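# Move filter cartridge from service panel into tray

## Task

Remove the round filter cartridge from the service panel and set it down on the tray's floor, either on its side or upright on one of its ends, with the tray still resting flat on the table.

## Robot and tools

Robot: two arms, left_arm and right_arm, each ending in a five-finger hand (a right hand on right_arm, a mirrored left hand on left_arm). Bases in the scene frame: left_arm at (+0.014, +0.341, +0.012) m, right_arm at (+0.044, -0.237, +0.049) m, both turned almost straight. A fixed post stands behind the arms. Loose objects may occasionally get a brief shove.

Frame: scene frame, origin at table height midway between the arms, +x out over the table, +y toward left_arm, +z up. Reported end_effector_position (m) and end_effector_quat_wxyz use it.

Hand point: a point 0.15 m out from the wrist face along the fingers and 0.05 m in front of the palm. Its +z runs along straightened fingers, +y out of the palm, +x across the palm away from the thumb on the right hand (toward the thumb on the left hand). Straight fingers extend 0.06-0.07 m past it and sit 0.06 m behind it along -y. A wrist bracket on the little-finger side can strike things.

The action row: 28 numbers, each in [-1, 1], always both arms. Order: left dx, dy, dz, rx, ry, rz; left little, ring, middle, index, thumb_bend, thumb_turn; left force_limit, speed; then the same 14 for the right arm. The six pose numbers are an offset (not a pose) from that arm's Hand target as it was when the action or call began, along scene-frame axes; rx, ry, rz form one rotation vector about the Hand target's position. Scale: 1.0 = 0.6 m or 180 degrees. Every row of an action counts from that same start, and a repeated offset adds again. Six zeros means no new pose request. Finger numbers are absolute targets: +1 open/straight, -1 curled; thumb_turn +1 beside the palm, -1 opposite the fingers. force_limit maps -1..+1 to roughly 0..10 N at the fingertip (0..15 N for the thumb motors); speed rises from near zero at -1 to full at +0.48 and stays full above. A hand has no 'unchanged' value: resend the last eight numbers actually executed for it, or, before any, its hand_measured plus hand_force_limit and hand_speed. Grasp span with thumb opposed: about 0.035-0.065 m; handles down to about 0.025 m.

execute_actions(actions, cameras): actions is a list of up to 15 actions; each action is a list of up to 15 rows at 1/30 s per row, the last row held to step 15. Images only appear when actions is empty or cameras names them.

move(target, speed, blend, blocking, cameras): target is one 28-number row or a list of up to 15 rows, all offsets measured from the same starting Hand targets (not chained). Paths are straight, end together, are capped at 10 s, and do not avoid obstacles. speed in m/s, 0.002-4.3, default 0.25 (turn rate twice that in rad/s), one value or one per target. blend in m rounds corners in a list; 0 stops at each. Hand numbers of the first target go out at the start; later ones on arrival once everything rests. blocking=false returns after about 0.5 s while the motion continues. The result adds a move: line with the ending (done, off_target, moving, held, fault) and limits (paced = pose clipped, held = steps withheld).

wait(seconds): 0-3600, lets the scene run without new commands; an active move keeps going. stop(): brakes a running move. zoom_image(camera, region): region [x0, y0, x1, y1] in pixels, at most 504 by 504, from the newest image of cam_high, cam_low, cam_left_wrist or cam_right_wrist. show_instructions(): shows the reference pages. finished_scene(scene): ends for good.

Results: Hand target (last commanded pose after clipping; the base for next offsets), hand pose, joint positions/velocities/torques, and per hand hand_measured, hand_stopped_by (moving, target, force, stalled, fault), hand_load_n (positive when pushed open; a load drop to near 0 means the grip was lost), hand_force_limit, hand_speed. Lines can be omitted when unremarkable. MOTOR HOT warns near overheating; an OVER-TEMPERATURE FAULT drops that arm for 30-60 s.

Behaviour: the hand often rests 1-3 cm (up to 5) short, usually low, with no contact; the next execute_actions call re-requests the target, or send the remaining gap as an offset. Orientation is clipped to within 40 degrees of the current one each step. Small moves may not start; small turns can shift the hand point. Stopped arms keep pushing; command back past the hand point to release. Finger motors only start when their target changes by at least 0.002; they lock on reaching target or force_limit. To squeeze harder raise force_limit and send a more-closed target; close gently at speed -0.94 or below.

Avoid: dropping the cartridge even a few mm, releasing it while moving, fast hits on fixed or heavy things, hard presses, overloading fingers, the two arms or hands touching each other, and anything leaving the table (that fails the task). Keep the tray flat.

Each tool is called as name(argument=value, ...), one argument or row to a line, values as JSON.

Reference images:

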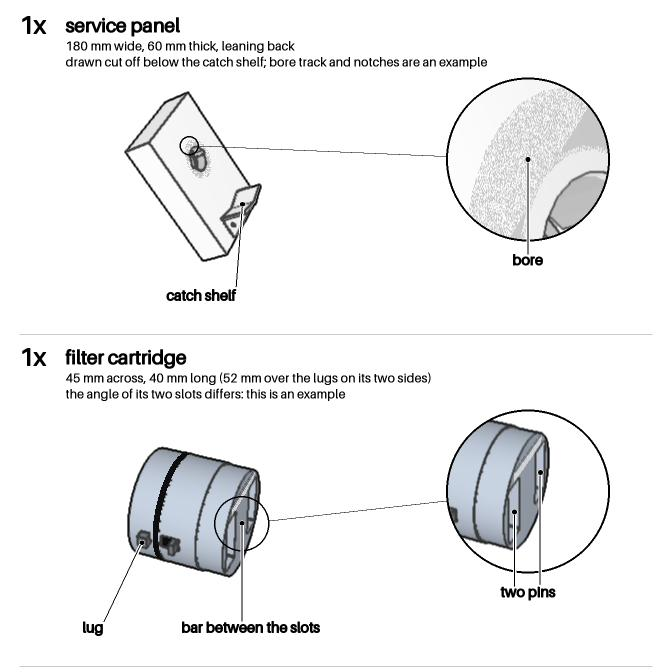

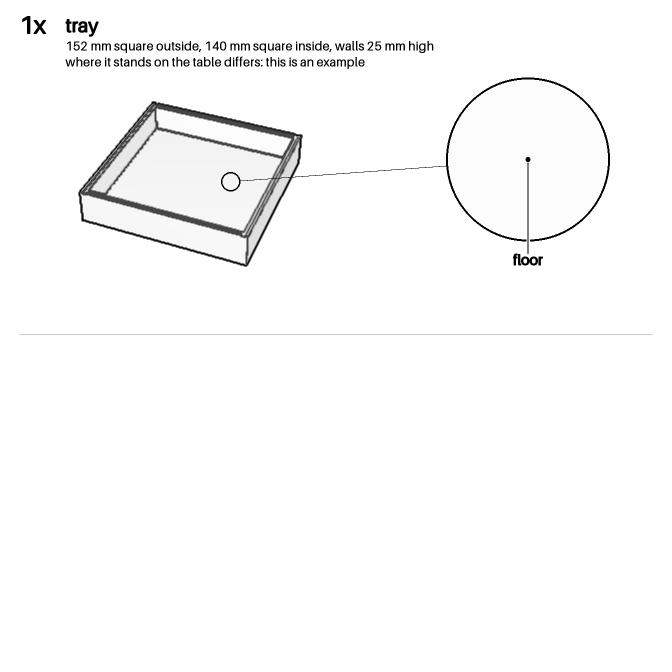

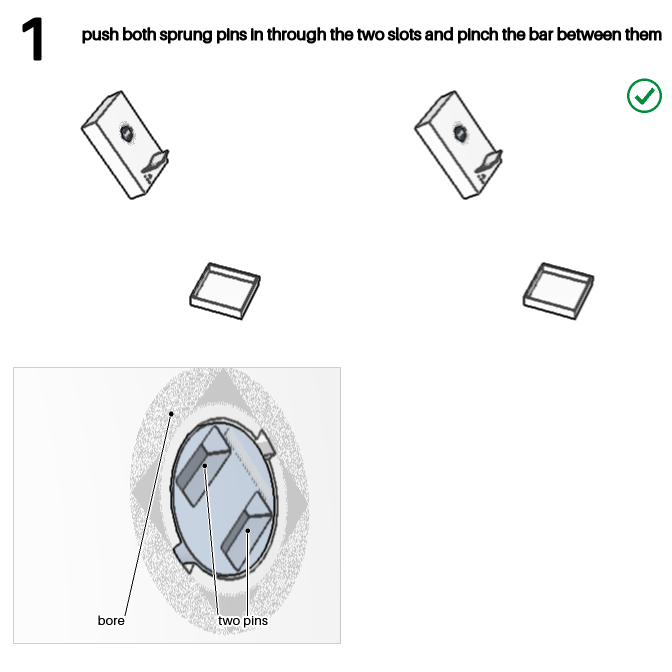

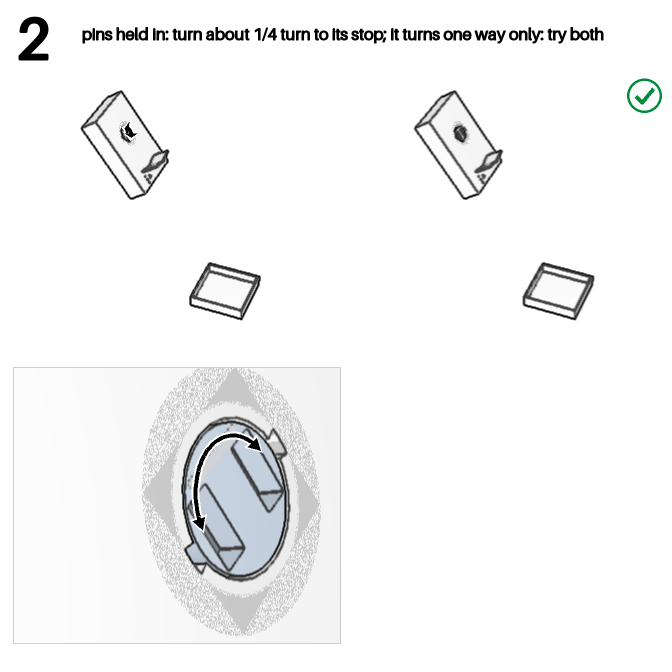

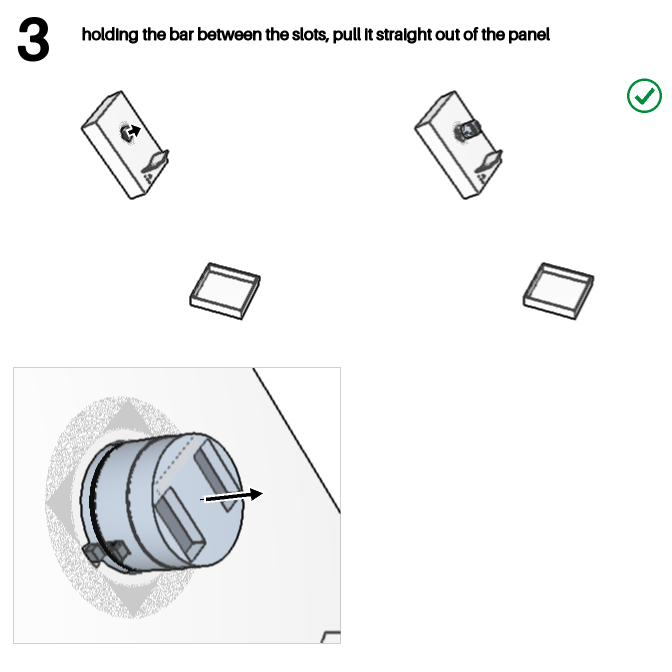

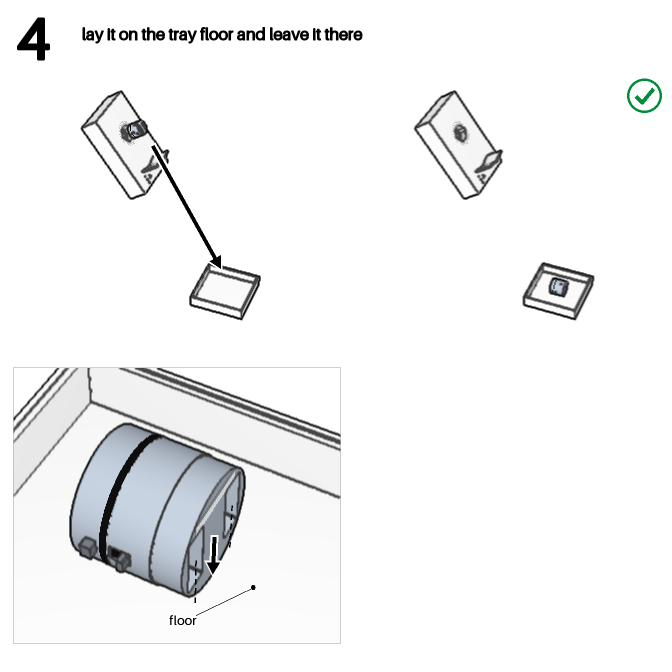

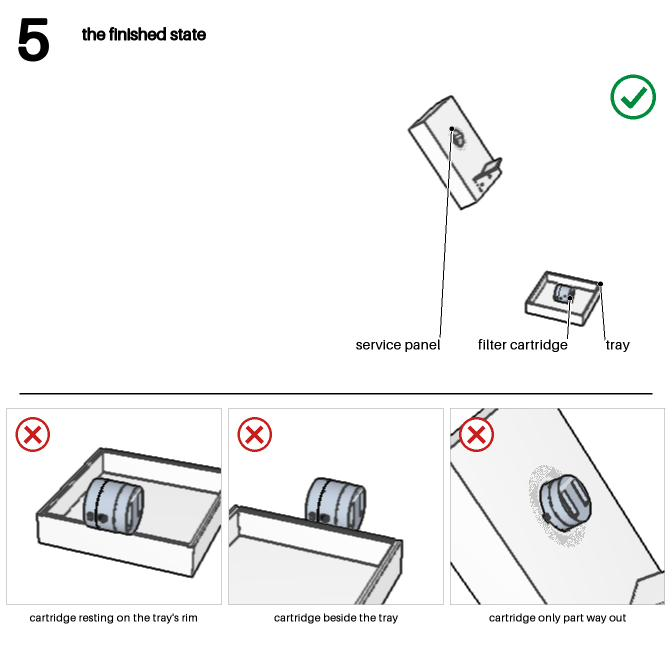

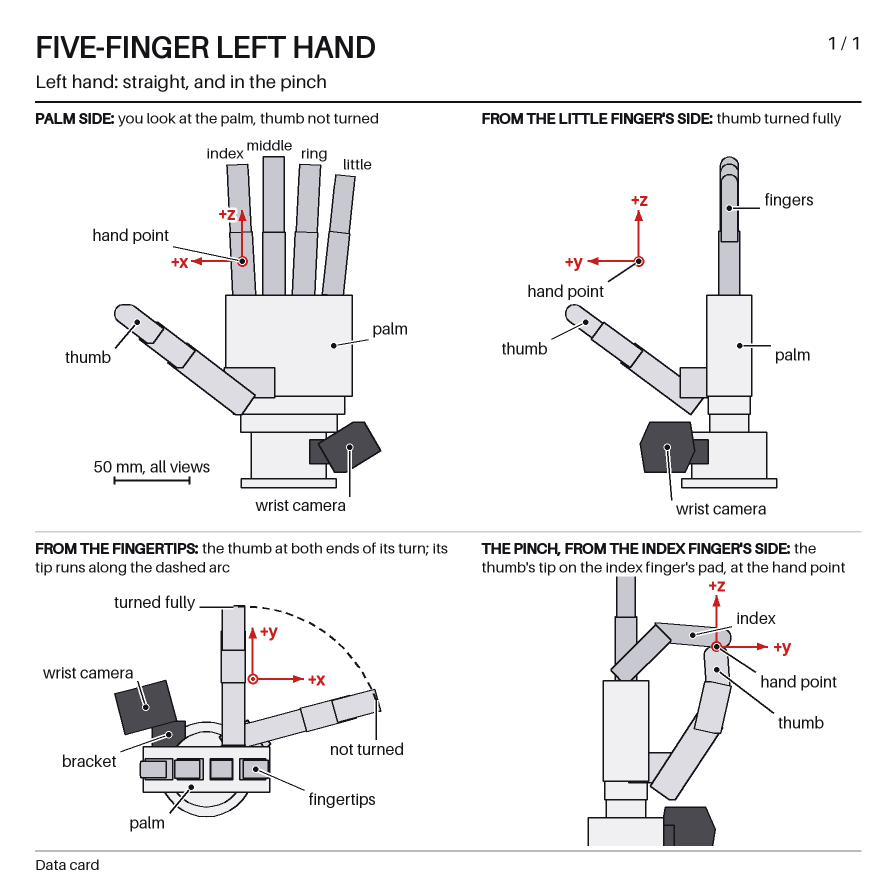

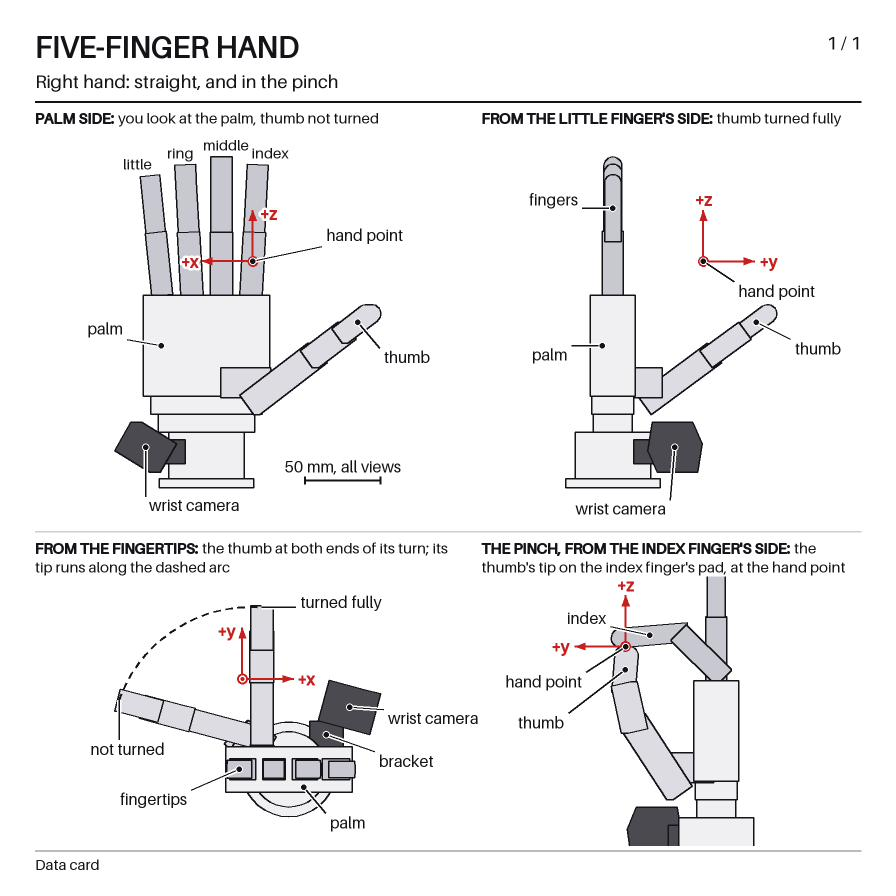

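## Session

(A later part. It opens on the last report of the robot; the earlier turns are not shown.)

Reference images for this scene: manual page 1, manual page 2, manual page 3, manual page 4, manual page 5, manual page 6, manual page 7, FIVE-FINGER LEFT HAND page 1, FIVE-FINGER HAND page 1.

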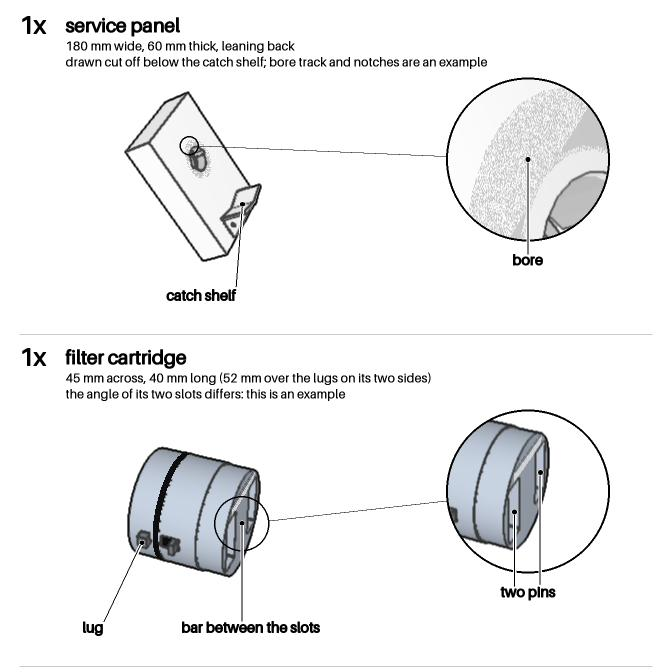

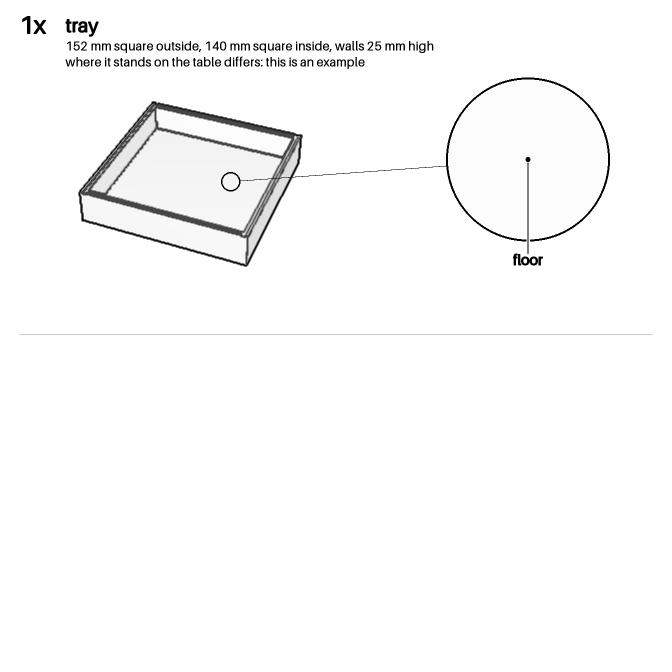

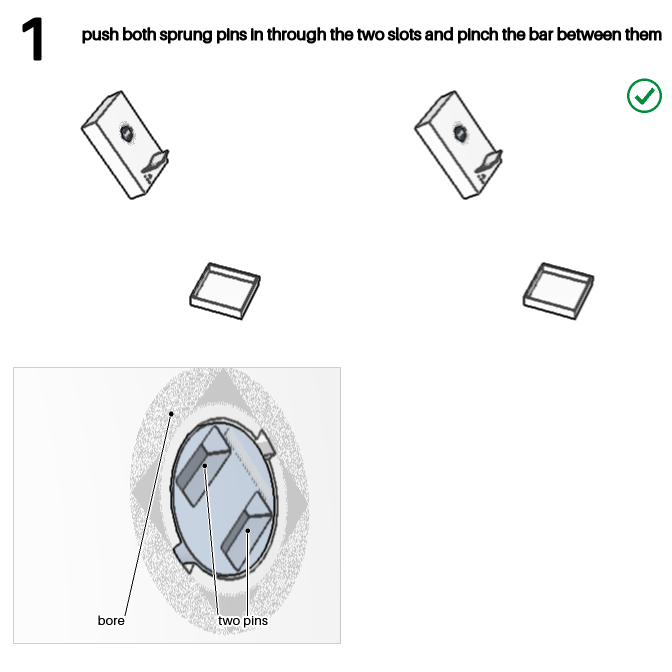

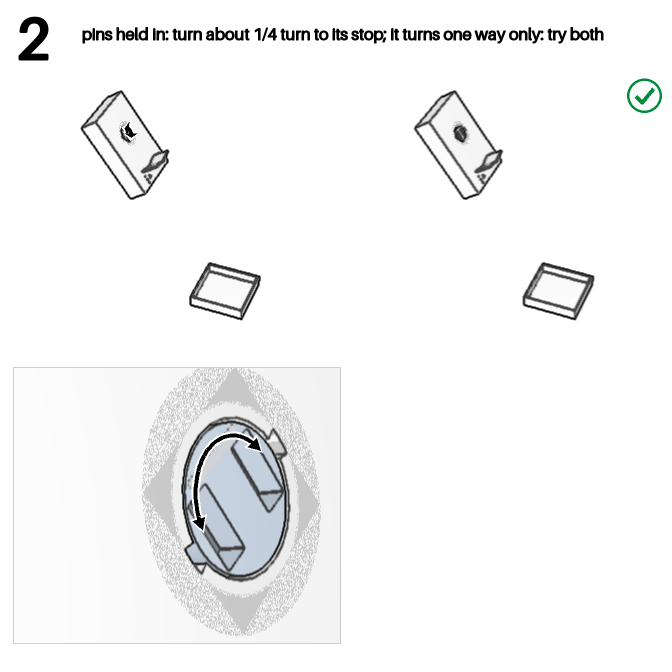

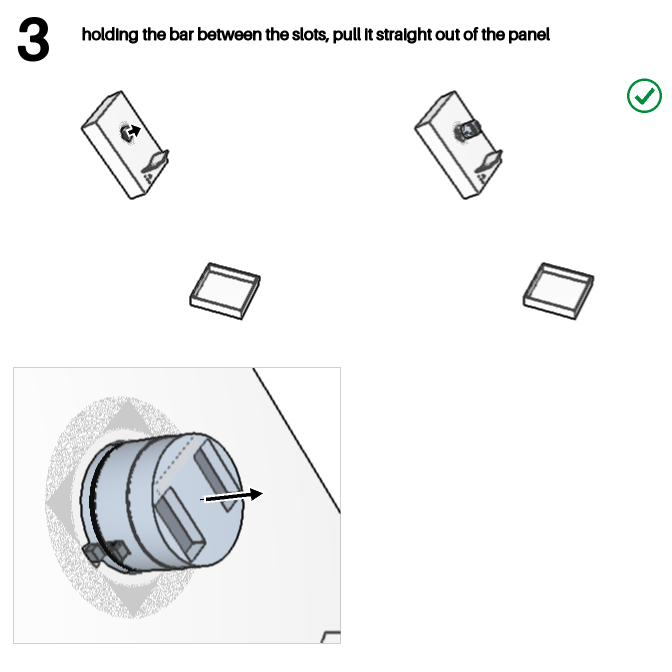

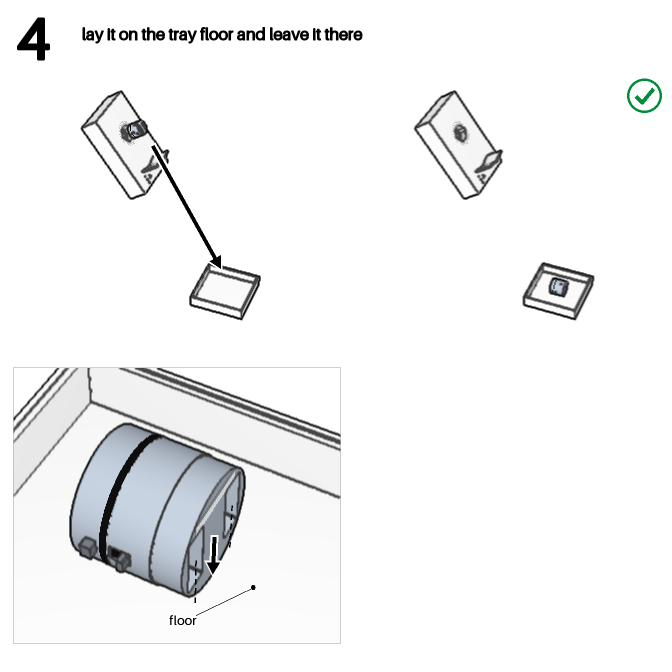

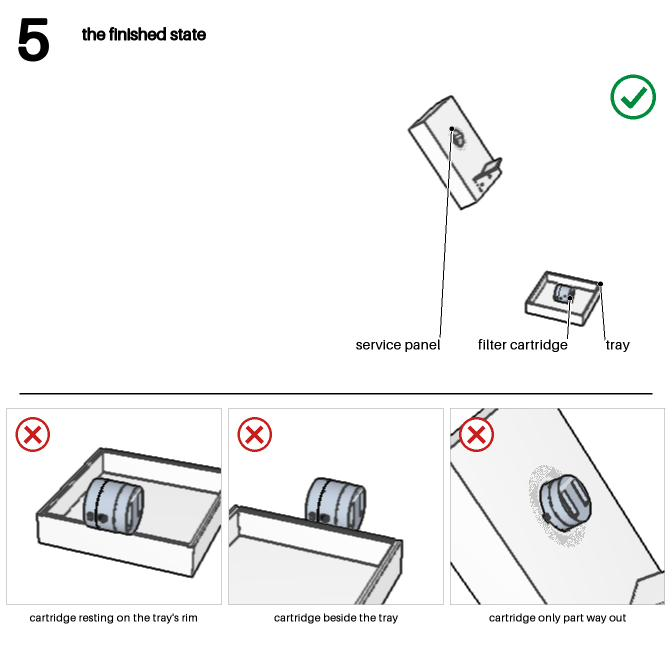

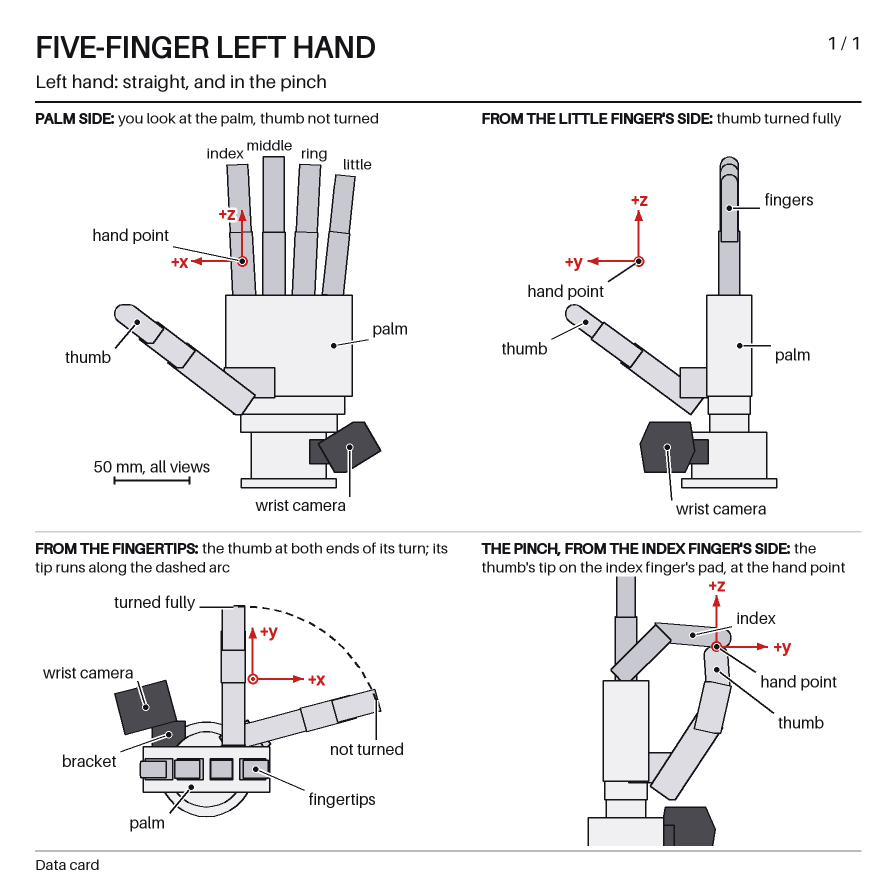

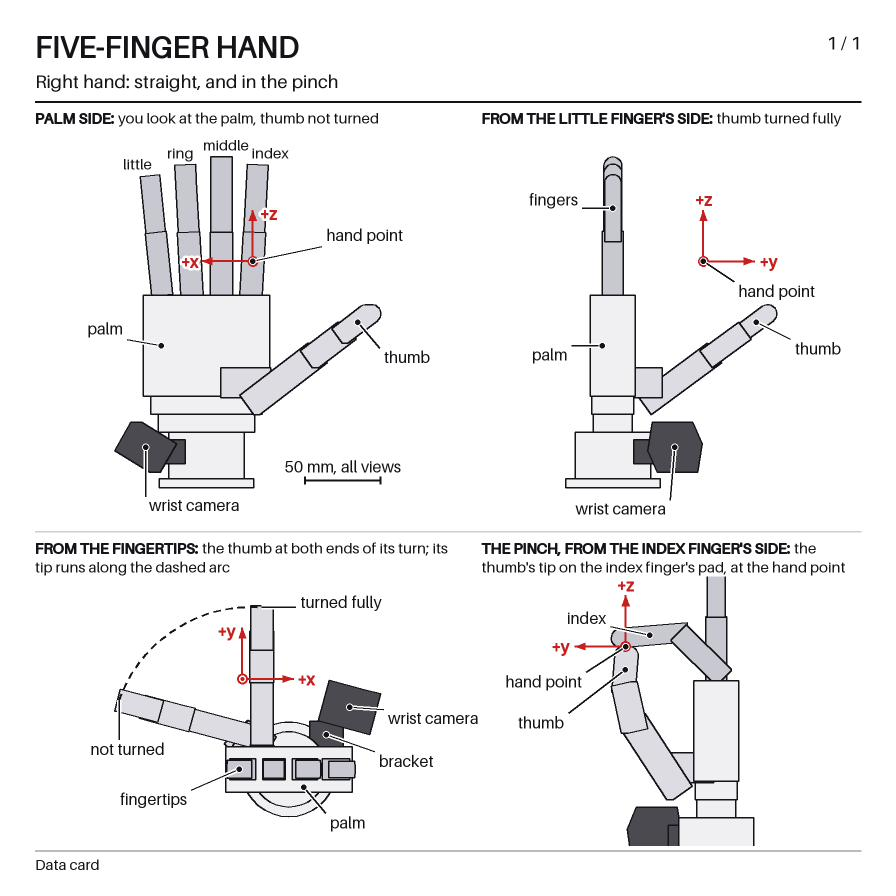

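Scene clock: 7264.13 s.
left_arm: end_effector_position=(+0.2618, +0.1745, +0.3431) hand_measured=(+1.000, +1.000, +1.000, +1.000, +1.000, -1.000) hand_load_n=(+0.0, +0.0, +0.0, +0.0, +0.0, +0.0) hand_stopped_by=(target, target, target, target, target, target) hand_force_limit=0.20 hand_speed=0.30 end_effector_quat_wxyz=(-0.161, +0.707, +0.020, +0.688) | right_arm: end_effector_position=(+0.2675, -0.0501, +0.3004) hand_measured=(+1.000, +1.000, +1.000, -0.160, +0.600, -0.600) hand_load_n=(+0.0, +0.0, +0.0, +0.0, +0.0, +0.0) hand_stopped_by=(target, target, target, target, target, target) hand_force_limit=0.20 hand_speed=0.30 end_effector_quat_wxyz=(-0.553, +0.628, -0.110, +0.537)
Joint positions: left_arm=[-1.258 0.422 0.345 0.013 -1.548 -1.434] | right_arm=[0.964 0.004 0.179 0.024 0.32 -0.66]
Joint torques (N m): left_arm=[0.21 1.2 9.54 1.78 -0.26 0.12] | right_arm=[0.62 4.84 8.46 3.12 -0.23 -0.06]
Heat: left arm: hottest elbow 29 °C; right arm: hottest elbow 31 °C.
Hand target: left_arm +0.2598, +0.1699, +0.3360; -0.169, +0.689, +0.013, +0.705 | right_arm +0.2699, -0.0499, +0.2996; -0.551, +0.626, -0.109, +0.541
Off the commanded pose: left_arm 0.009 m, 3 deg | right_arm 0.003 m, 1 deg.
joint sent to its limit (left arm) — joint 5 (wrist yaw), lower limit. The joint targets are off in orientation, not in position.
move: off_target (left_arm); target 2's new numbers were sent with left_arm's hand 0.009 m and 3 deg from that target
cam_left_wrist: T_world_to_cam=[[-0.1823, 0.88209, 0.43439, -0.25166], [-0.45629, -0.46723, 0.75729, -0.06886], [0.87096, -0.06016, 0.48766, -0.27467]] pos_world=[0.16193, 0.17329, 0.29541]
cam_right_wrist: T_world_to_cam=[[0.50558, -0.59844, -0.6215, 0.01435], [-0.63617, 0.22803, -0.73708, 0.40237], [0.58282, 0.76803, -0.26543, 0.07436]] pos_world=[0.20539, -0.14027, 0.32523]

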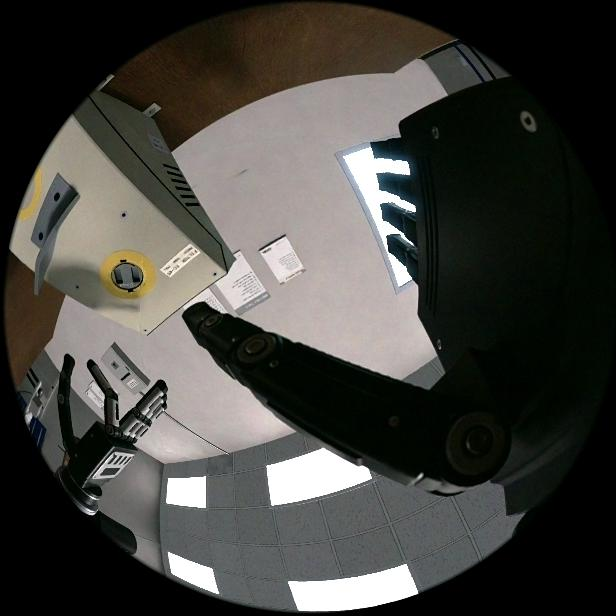

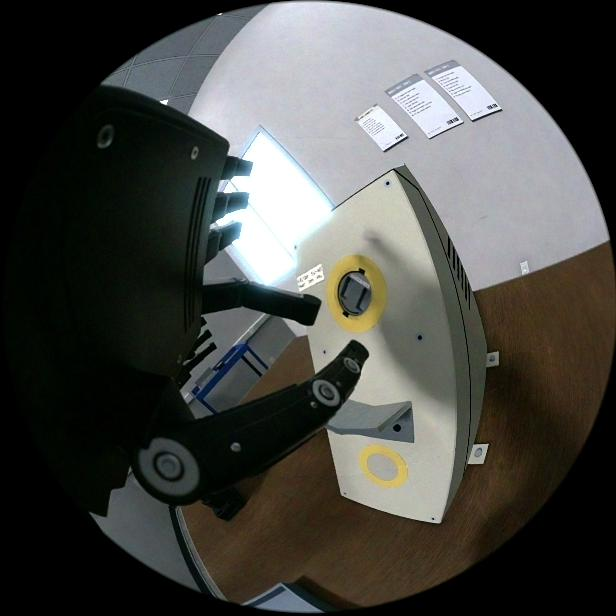

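move(
  target=[
    [0,0,0,0,0,0,1,1,1,1,-0.85,-1,0.2,0.3,0,0,0,0,0,0,1,1,1,-0.16,0.41,-0.6,0.2,0.0],
    [0.228,-0.1797,0.0105,0,0,0,1,1,1,1,-0.85,-1,0.2,0.0,0.10,0.08,0.0,0,0,0,1,1,1,-0.16,0.41,-0.6,0.2,0.0],
  ],
  speed=0.15,
  cameras=["cam_left_wrist", "cam_right_wrist"],
)

Scene clock: 7271.83 s.
left_arm: end_effector_position=(+0.3855, +0.0661, +0.3249) hand_measured=(+1.000, +1.000, +1.000, +1.000, -0.850, -1.000) hand_load_n=(+0.0, -0.5, +0.0, +0.5, +0.0, +0.0) hand_stopped_by=(target, target, target, target, target, target) hand_force_limit=0.20 hand_speed=0.00 end_effector_quat_wxyz=(-0.173, +0.694, -0.003, +0.699) | right_arm: end_effector_position=(+0.3219, -0.0086, +0.2695) hand_measured=(+1.000, +1.000, +1.000, -0.160, +0.410, -0.600) hand_load_n=(+0.0, +0.0, -0.5, +0.0, +0.5, +0.0) hand_stopped_by=(target, target, target, target, target, target) hand_force_limit=0.20 hand_speed=0.00 end_effector_quat_wxyz=(-0.534, +0.648, -0.103, +0.533)
Joint positions: left_arm=[-0.957 1.125 0.515 0.719 -1.225 -1.22] | right_arm=[0.844 0.526 0.179 0.489 0.202 -0.656]
Joint torques (N m): left_arm=[2.49 -5.01 12.67 2.06 0.13 0.1] | right_arm=[0.67 1.79 11.74 3.19 -0.2 0.13]
Heat: left arm: hottest elbow 29 °C; right arm: hottest elbow 30 °C.
Hand target: left_arm +0.3966, +0.0620, +0.3424; -0.169, +0.689, +0.013, +0.705 | right_arm +0.3299, -0.0020, +0.2997; -0.551, +0.626, -0.109, +0.541
Off the commanded pose: left_arm 0.021 m, 2 deg | right_arm 0.032 m, 3 deg.
move: off_target (left_arm, right_arm); target 2's new numbers were sent with left_arm's hand 0.021 m and 2 deg from that target
cam_left_wrist: T_world_to_cam=[[-0.17711, 0.86075, 0.47722, -0.14009], [-0.4847, -0.49829, 0.71887, -0.0237], [0.85656, -0.10399, 0.50546, -0.37742]] pos_world=[0.28698, 0.06952, 0.27466]
cam_right_wrist: T_world_to_cam=[[0.49006, -0.63248, -0.59984, -0.00856], [-0.65212, 0.19061, -0.73376, 0.4086], [0.57843, 0.75075, -0.31904, 0.0183]] pos_world=[0.26006, -0.09704, 0.30052]

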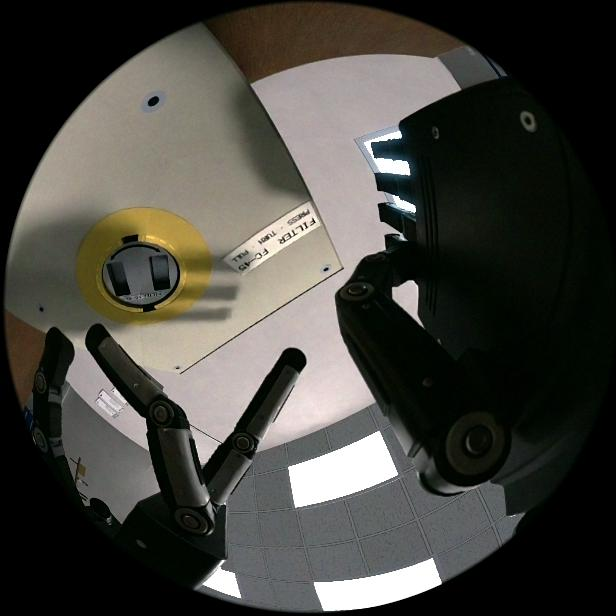

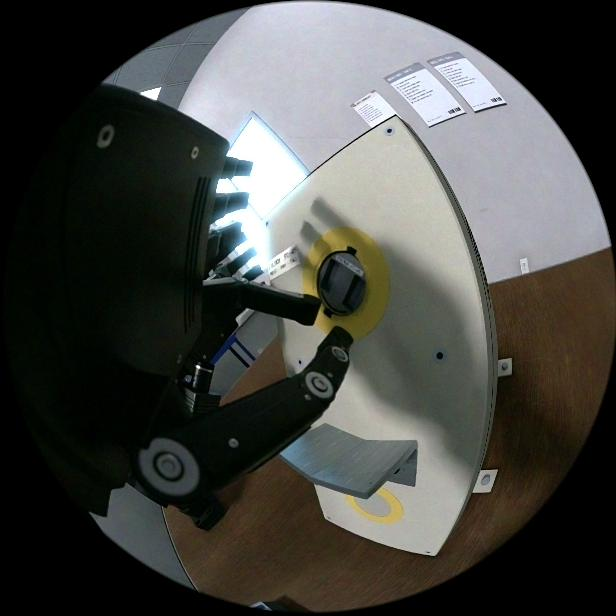

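move(
  target=[
    [0,0,0,0,0,0,1,1,1,1,-0.85,-1,0.2,0.0,0.015,0.0133,0.054,0,0,0,1,1,1,-0.16,0.41,-0.6,0.2,0.0],
    [0,0,0,0,0,0,1,1,1,1,-0.85,-1,0.2,0.0,0.0335,0.0165,-0.0180,0,0,0,1,1,1,-0.16,0.41,-0.6,0.2,0.0],
  ],
  speed=0.1,
  cameras=["cam_left_wrist", "cam_right_wrist"],
)

Scene clock: 7277.80 s.
left_arm: end_effector_position=(+0.3855, +0.0661, +0.3249) hand_measured=(+1.000, +1.000, +1.000, +1.000, -0.850, -1.000) hand_load_n=(+0.0, +0.0, +0.0, +0.0, +0.0, -0.5) hand_stopped_by=(target, target, target, target, target, target) hand_force_limit=0.20 hand_speed=0.00 end_effector_quat_wxyz=(-0.173, +0.694, -0.003, +0.699) | right_arm: end_effector_position=(+0.3484, +0.0083, +0.2891) hand_measured=(+1.000, +1.000, +1.000, -0.160, +0.410, -0.600) hand_load_n=(-0.5, +0.0, +0.0, +0.0, +0.0, +0.0) hand_stopped_by=(target, target, target, target, target, target) hand_force_limit=0.20 hand_speed=0.00 end_effector_quat_wxyz=(-0.547, +0.630, -0.104, +0.542)
Joint positions: left_arm=[-0.957 1.125 0.515 0.719 -1.225 -1.22] | right_arm=[0.801 0.694 0.237 0.645 0.16 -0.647]
Joint torques (N m): left_arm=[2.55 -4.89 12.66 2.04 0.14 0.1] | right_arm=[0.44 0.56 7.86 3.19 -0.21 0.14]
Heat: left arm: hottest elbow 29 °C; right arm: hottest elbow 31 °C.
Hand target: left_arm +0.3966, +0.0620, +0.3424; -0.169, +0.689, +0.013, +0.705 | right_arm +0.3500, +0.0080, +0.2887; -0.551, +0.627, -0.109, +0.541
Off the commanded pose: left_arm 0.021 m, 2 deg | right_arm 0.002 m, 1 deg.
move: done
cam_left_wrist: T_world_to_cam=[[-0.17709, 0.86055, 0.47758, -0.14018], [-0.48466, -0.49859, 0.71869, -0.02364], [0.85659, -0.10419, 0.50538, -0.37739]] pos_world=[0.28698, 0.06952, 0.27466]
cam_right_wrist: T_world_to_cam=[[0.50889, -0.61129, -0.6061, -0.00409], [-0.62873, 0.21699, -0.74674, 0.43248], [0.58799, 0.76108, -0.27392, -0.0199]] pos_world=[0.2857, -0.0812, 0.31502]

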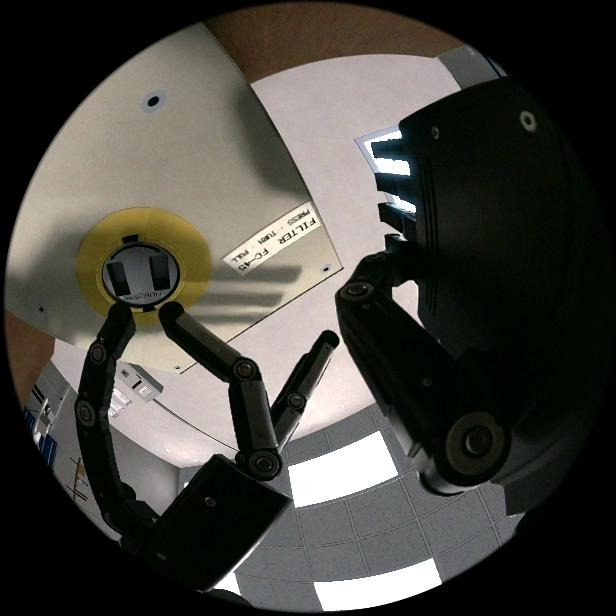

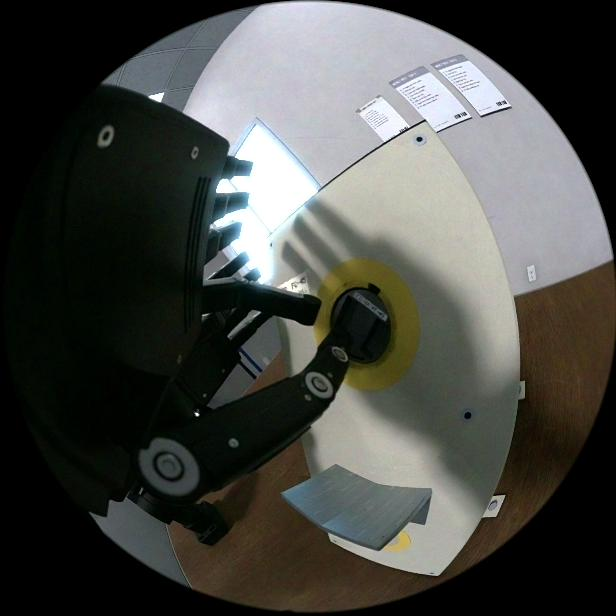

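zoom_image(
  camera="cam_left_wrist",
  region=[70, 230, 270, 430],
)

Scaled by 2.520 from the camera's image (finer frame: 880x880).

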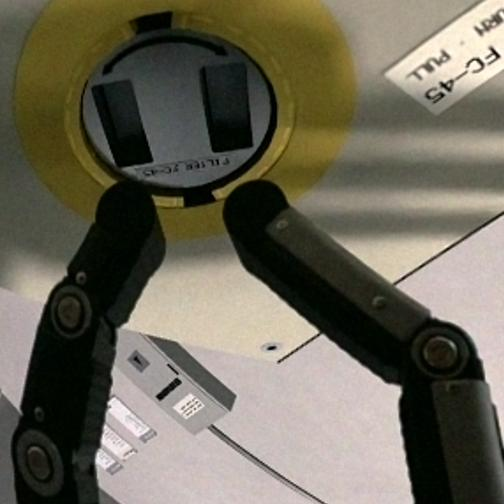

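move(
  target=[
    [0,0,0,0,0,0,1,1,1,1,-0.85,-1,0.2,0.0,0.0667,-0.0067,-0.0533,0,0,0,1,1,1,-0.16,0.41,-0.6,0.2,0.0],
  ],
  speed=0.06,
  cameras=["cam_left_wrist", "cam_right_wrist"],
)

zoom_image(
  camera="cam_left_wrist",
  region=[70, 200, 210, 340],
)

Scene clock: 7288.80 s.
left_arm: end_effector_position=(+0.3855, +0.0661, +0.3249) hand_measured=(+1.000, +1.000, +1.000, +1.000, -0.850, -1.000) hand_load_n=(+0.0, +0.0, +0.0, +0.0, +0.0, +0.0) hand_stopped_by=(target, target, target, target, target, target) hand_force_limit=0.20 hand_speed=0.00 end_effector_quat_wxyz=(-0.173, +0.694, -0.003, +0.699) | right_arm: end_effector_position=(+0.3670, +0.0060, +0.2689) hand_measured=(+1.000, +1.000, +1.000, -0.160, +0.410, -0.600) hand_load_n=(+0.0, +0.0, +0.0, +0.0, -2.0, -1.5) hand_stopped_by=(target, target, target, target, target, target) hand_force_limit=0.20 hand_speed=0.00 end_effector_quat_wxyz=(+0.576, -0.609, +0.096, -0.537)
Joint positions: left_arm=[-0.957 1.125 0.515 0.719 -1.225 -1.22] | right_arm=[0.681 0.89 0.187 0.946 0.004 -0.595]
Joint torques (N m): left_arm=[2.49 -5.07 12.64 2.04 0.14 0.11] | right_arm=[-1.2 4.31 9.54 1.66 0.43 -0.1]
Heat: left arm: hottest elbow 30 °C; right arm: hottest elbow 31 °C.
Hand target: left_arm +0.3966, +0.0620, +0.3424; -0.169, +0.689, +0.013, +0.705 | right_arm +0.3901, +0.0039, +0.2569; +0.551, -0.626, +0.109, -0.541
Off the commanded pose: left_arm 0.021 m, 2 deg | right_arm 0.026 m, 4 deg.
move: off_target (right_arm)
cam_left_wrist: T_world_to_cam=[[-0.17709, 0.86055, 0.47758, -0.14018], [-0.48466, -0.49859, 0.71869, -0.02364], [0.85659, -0.10419, 0.50538, -0.37739]] pos_world=[0.28698, 0.06952, 0.27466]
cam_right_wrist: T_world_to_cam=[[0.55449, -0.55579, -0.61939, -0.04074], [-0.61397, 0.22923, -0.75531, 0.42636], [0.56177, 0.7991, -0.21413, -0.0413]] pos_world=[0.30756, -0.08738, 0.28796]

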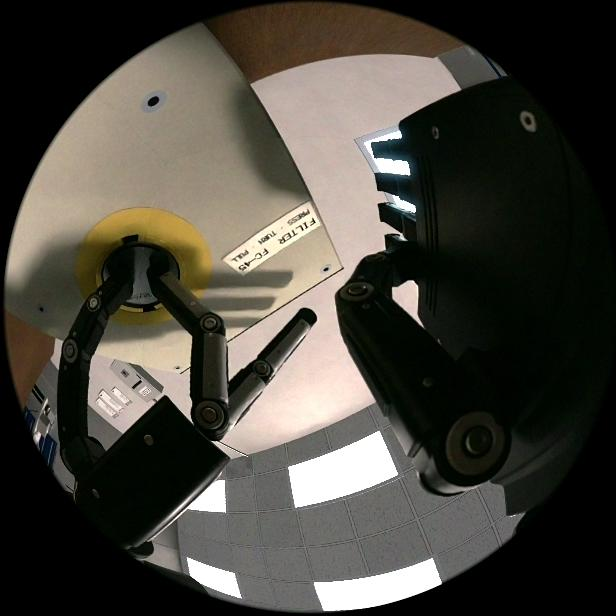

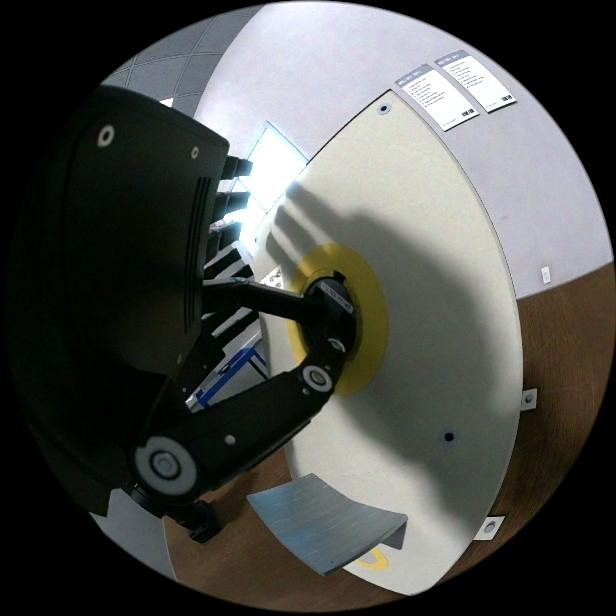

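Scaled by 3.600 from the camera's image (finer frame: 880x880).

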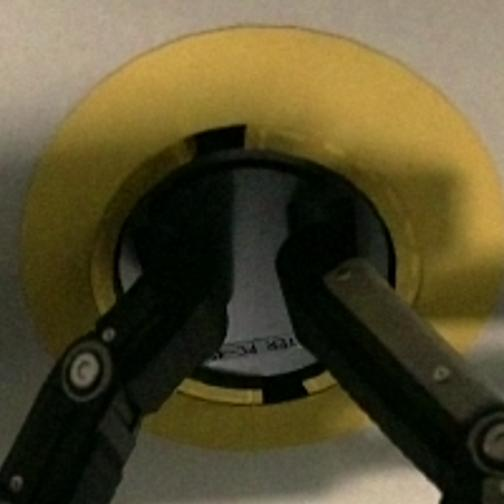

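zoom_image(
  camera="cam_left_wrist",
  region=[98, 232, 186, 320],
)

Scaled by 5.727 from the camera's image (finer frame: 880x880).

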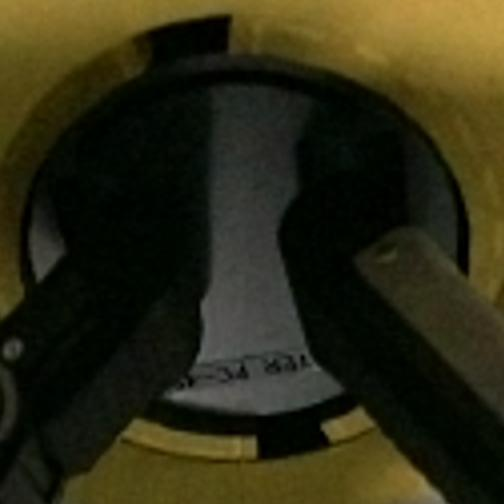

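move(
  target=[
    [0,0,0,0,0,0,1,1,1,1,-0.85,-1,0.2,0.0,0.0147,-0.0018,-0.0081,0.1138,0,-0.0797,1,1,1,-0.16,0.41,-0.6,0.2,0.0],
  ],
  speed=0.1,
  cameras=["cam_left_wrist"],
)

zoom_image(
  camera="cam_left_wrist",
  region=[98, 232, 186, 320],
)

Scene clock: 7298.33 s.
left_arm: end_effector_position=(+0.3855, +0.0661, +0.3249) hand_measured=(+1.000, +1.000, +1.000, +1.000, -0.850, -1.000) hand_load_n=(+0.0, +0.0, +0.0, +0.0, +0.0, +0.0) hand_stopped_by=(target, target, target, target, target, target) hand_force_limit=0.20 hand_speed=0.00 end_effector_quat_wxyz=(-0.173, +0.694, -0.003, +0.699) | right_arm: end_effector_position=(+0.3674, +0.0010, +0.2648) hand_measured=(+1.000, +1.000, +1.000, -0.160, +0.408, -0.600) hand_load_n=(+0.0, +0.0, +0.0, +0.0, -6.0, -11.0) hand_stopped_by=(target, target, target, target, target, target) hand_force_limit=0.20 hand_speed=0.00 end_effector_quat_wxyz=(+0.616, -0.488, +0.260, -0.561)
Joint positions: left_arm=[-0.957 1.125 0.515 0.719 -1.225 -1.22] | right_arm=[0.867 1.258 0.147 1.56 0.469 -0.464]
Joint torques (N m): left_arm=[2.37 -4.84 12.66 2.07 0.14 0.1] | right_arm=[-1.96 2.32 8.69 0.39 1.09 -0.07]
Heat: left arm: hottest elbow 30 °C; right arm: hottest elbow 32 °C.
Hand target: left_arm +0.3966, +0.0620, +0.3424; -0.169, +0.689, +0.013, +0.705 | right_arm +0.3989, +0.0029, +0.2521; +0.582, -0.500, +0.280, -0.577
Off the commanded pose: left_arm 0.021 m, 2 deg | right_arm 0.034 m, 5 deg.
move: off_target (right_arm)
cam_left_wrist: T_world_to_cam=[[-0.17709, 0.86055, 0.47758, -0.14018], [-0.48466, -0.49859, 0.71869, -0.02364], [0.85659, -0.10419, 0.50538, -0.37739]] pos_world=[0.28698, 0.06952, 0.27466]

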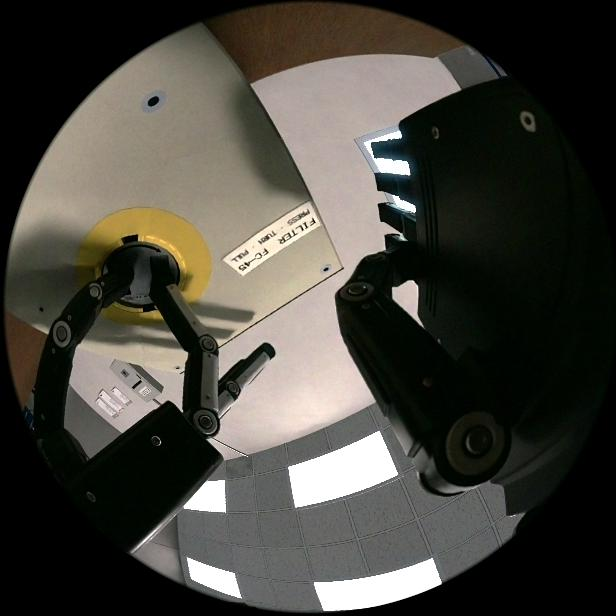

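Scaled by 5.727 from the camera's image (finer frame: 880x880).

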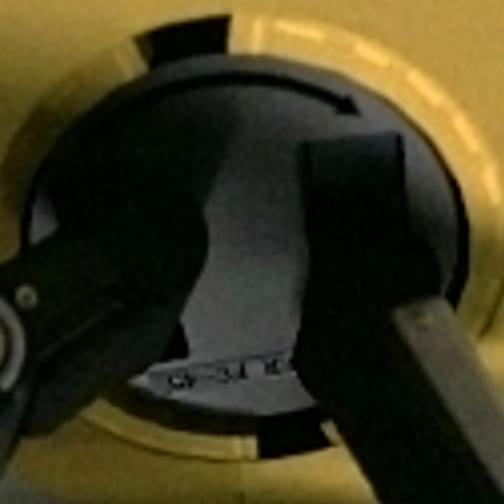

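move(
  target=[
    [0,0,0,0,0,0,1,1,1,1,-0.85,-1,0.2,0.0,-0.11,0.0,0.09,-0.1138,0,0.0797,1,1,1,-0.16,0.41,-0.6,0.2,0.0],
    [0,0,0,0,0,0,1,1,1,1,-0.85,-1,0.2,0.0,-0.30,-0.28,0.0,-0.1138,0,0.0797,1,1,1,-0.16,0.6,-0.6,0.2,0.3],
  ],
  speed=0.15,
  cameras=["cam_left_wrist"],
)

zoom_image(
  camera="cam_left_wrist",
  region=[85, 225, 205, 345],
)

Scene clock: 7349.57 s.
left_arm: end_effector_position=(+0.3855, +0.0661, +0.3249) hand_measured=(+1.000, +1.000, +1.000, +1.000, -0.850, -1.000) hand_load_n=(+0.0, +0.0, +0.0, +0.0, +0.0, +0.0) hand_stopped_by=(target, target, target, target, target, target) hand_force_limit=0.20 hand_speed=0.00 end_effector_quat_wxyz=(-0.173, +0.694, -0.003, +0.699) | right_arm: end_effector_position=(+0.2244, -0.1615, +0.2351) hand_measured=(+1.000, +1.000, +1.000, -0.160, +0.410, -0.600) hand_load_n=(-0.5, +0.0, +0.0, +0.0, +0.0, +0.0) hand_stopped_by=(target, target, target, target, target, target) hand_force_limit=0.20 hand_speed=0.00 end_effector_quat_wxyz=(-0.505, +0.698, -0.159, +0.483)
Joint positions: left_arm=[-0.957 1.125 0.515 0.719 -1.225 -1.22] | right_arm=[-0.965 0 0.342 -1.512 -1.545 -1.708]
Joint torques (N m): left_arm=[2.61 -4.95 12.67 2.06 0.14 0.11] | right_arm=[0.38 4.95 10.5 0.7 -1 -0.11]
Heat: left arm: hottest elbow 31 °C; right arm: hottest elbow 33 °C.
Hand target: left_arm +0.3966, +0.0620, +0.3424; -0.169, +0.689, +0.013, +0.705 | right_arm +0.2189, -0.1651, +0.2521; -0.551, +0.626, -0.109, +0.541
Off the commanded pose: left_arm 0.021 m, 2 deg | right_arm 0.018 m, 13 deg.
joint sent to its limit (right arm) — joint 2 (shoulder), lower limit; joint 5 (wrist yaw), lower limit.
move: moving (right_arm; no rest 5 s after the path's end); path passed 1 of 2 targets; target 2's new numbers were not sent
cam_left_wrist: T_world_to_cam=[[-0.17709, 0.86055, 0.47758, -0.14018], [-0.48466, -0.49859, 0.71869, -0.02364], [0.85659, -0.10419, 0.50538, -0.37739]] pos_world=[0.28698, 0.06952, 0.27466]

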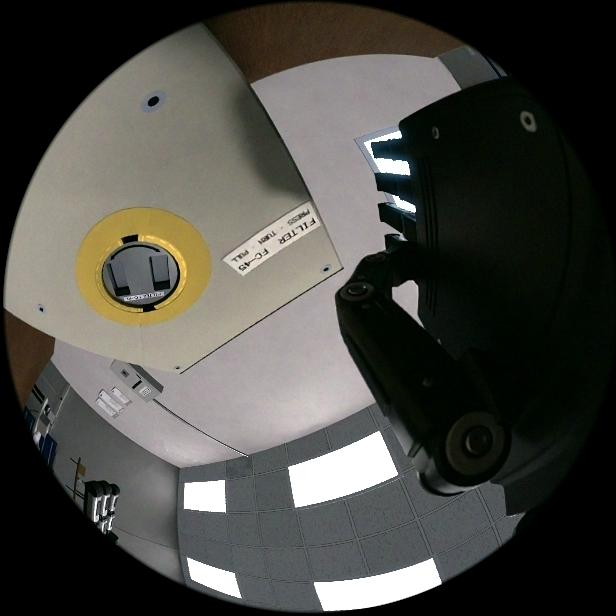

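Scaled by 4.200 from the camera's image (finer frame: 880x880).

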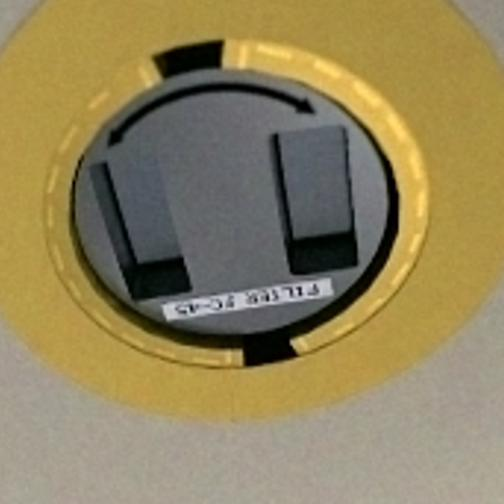

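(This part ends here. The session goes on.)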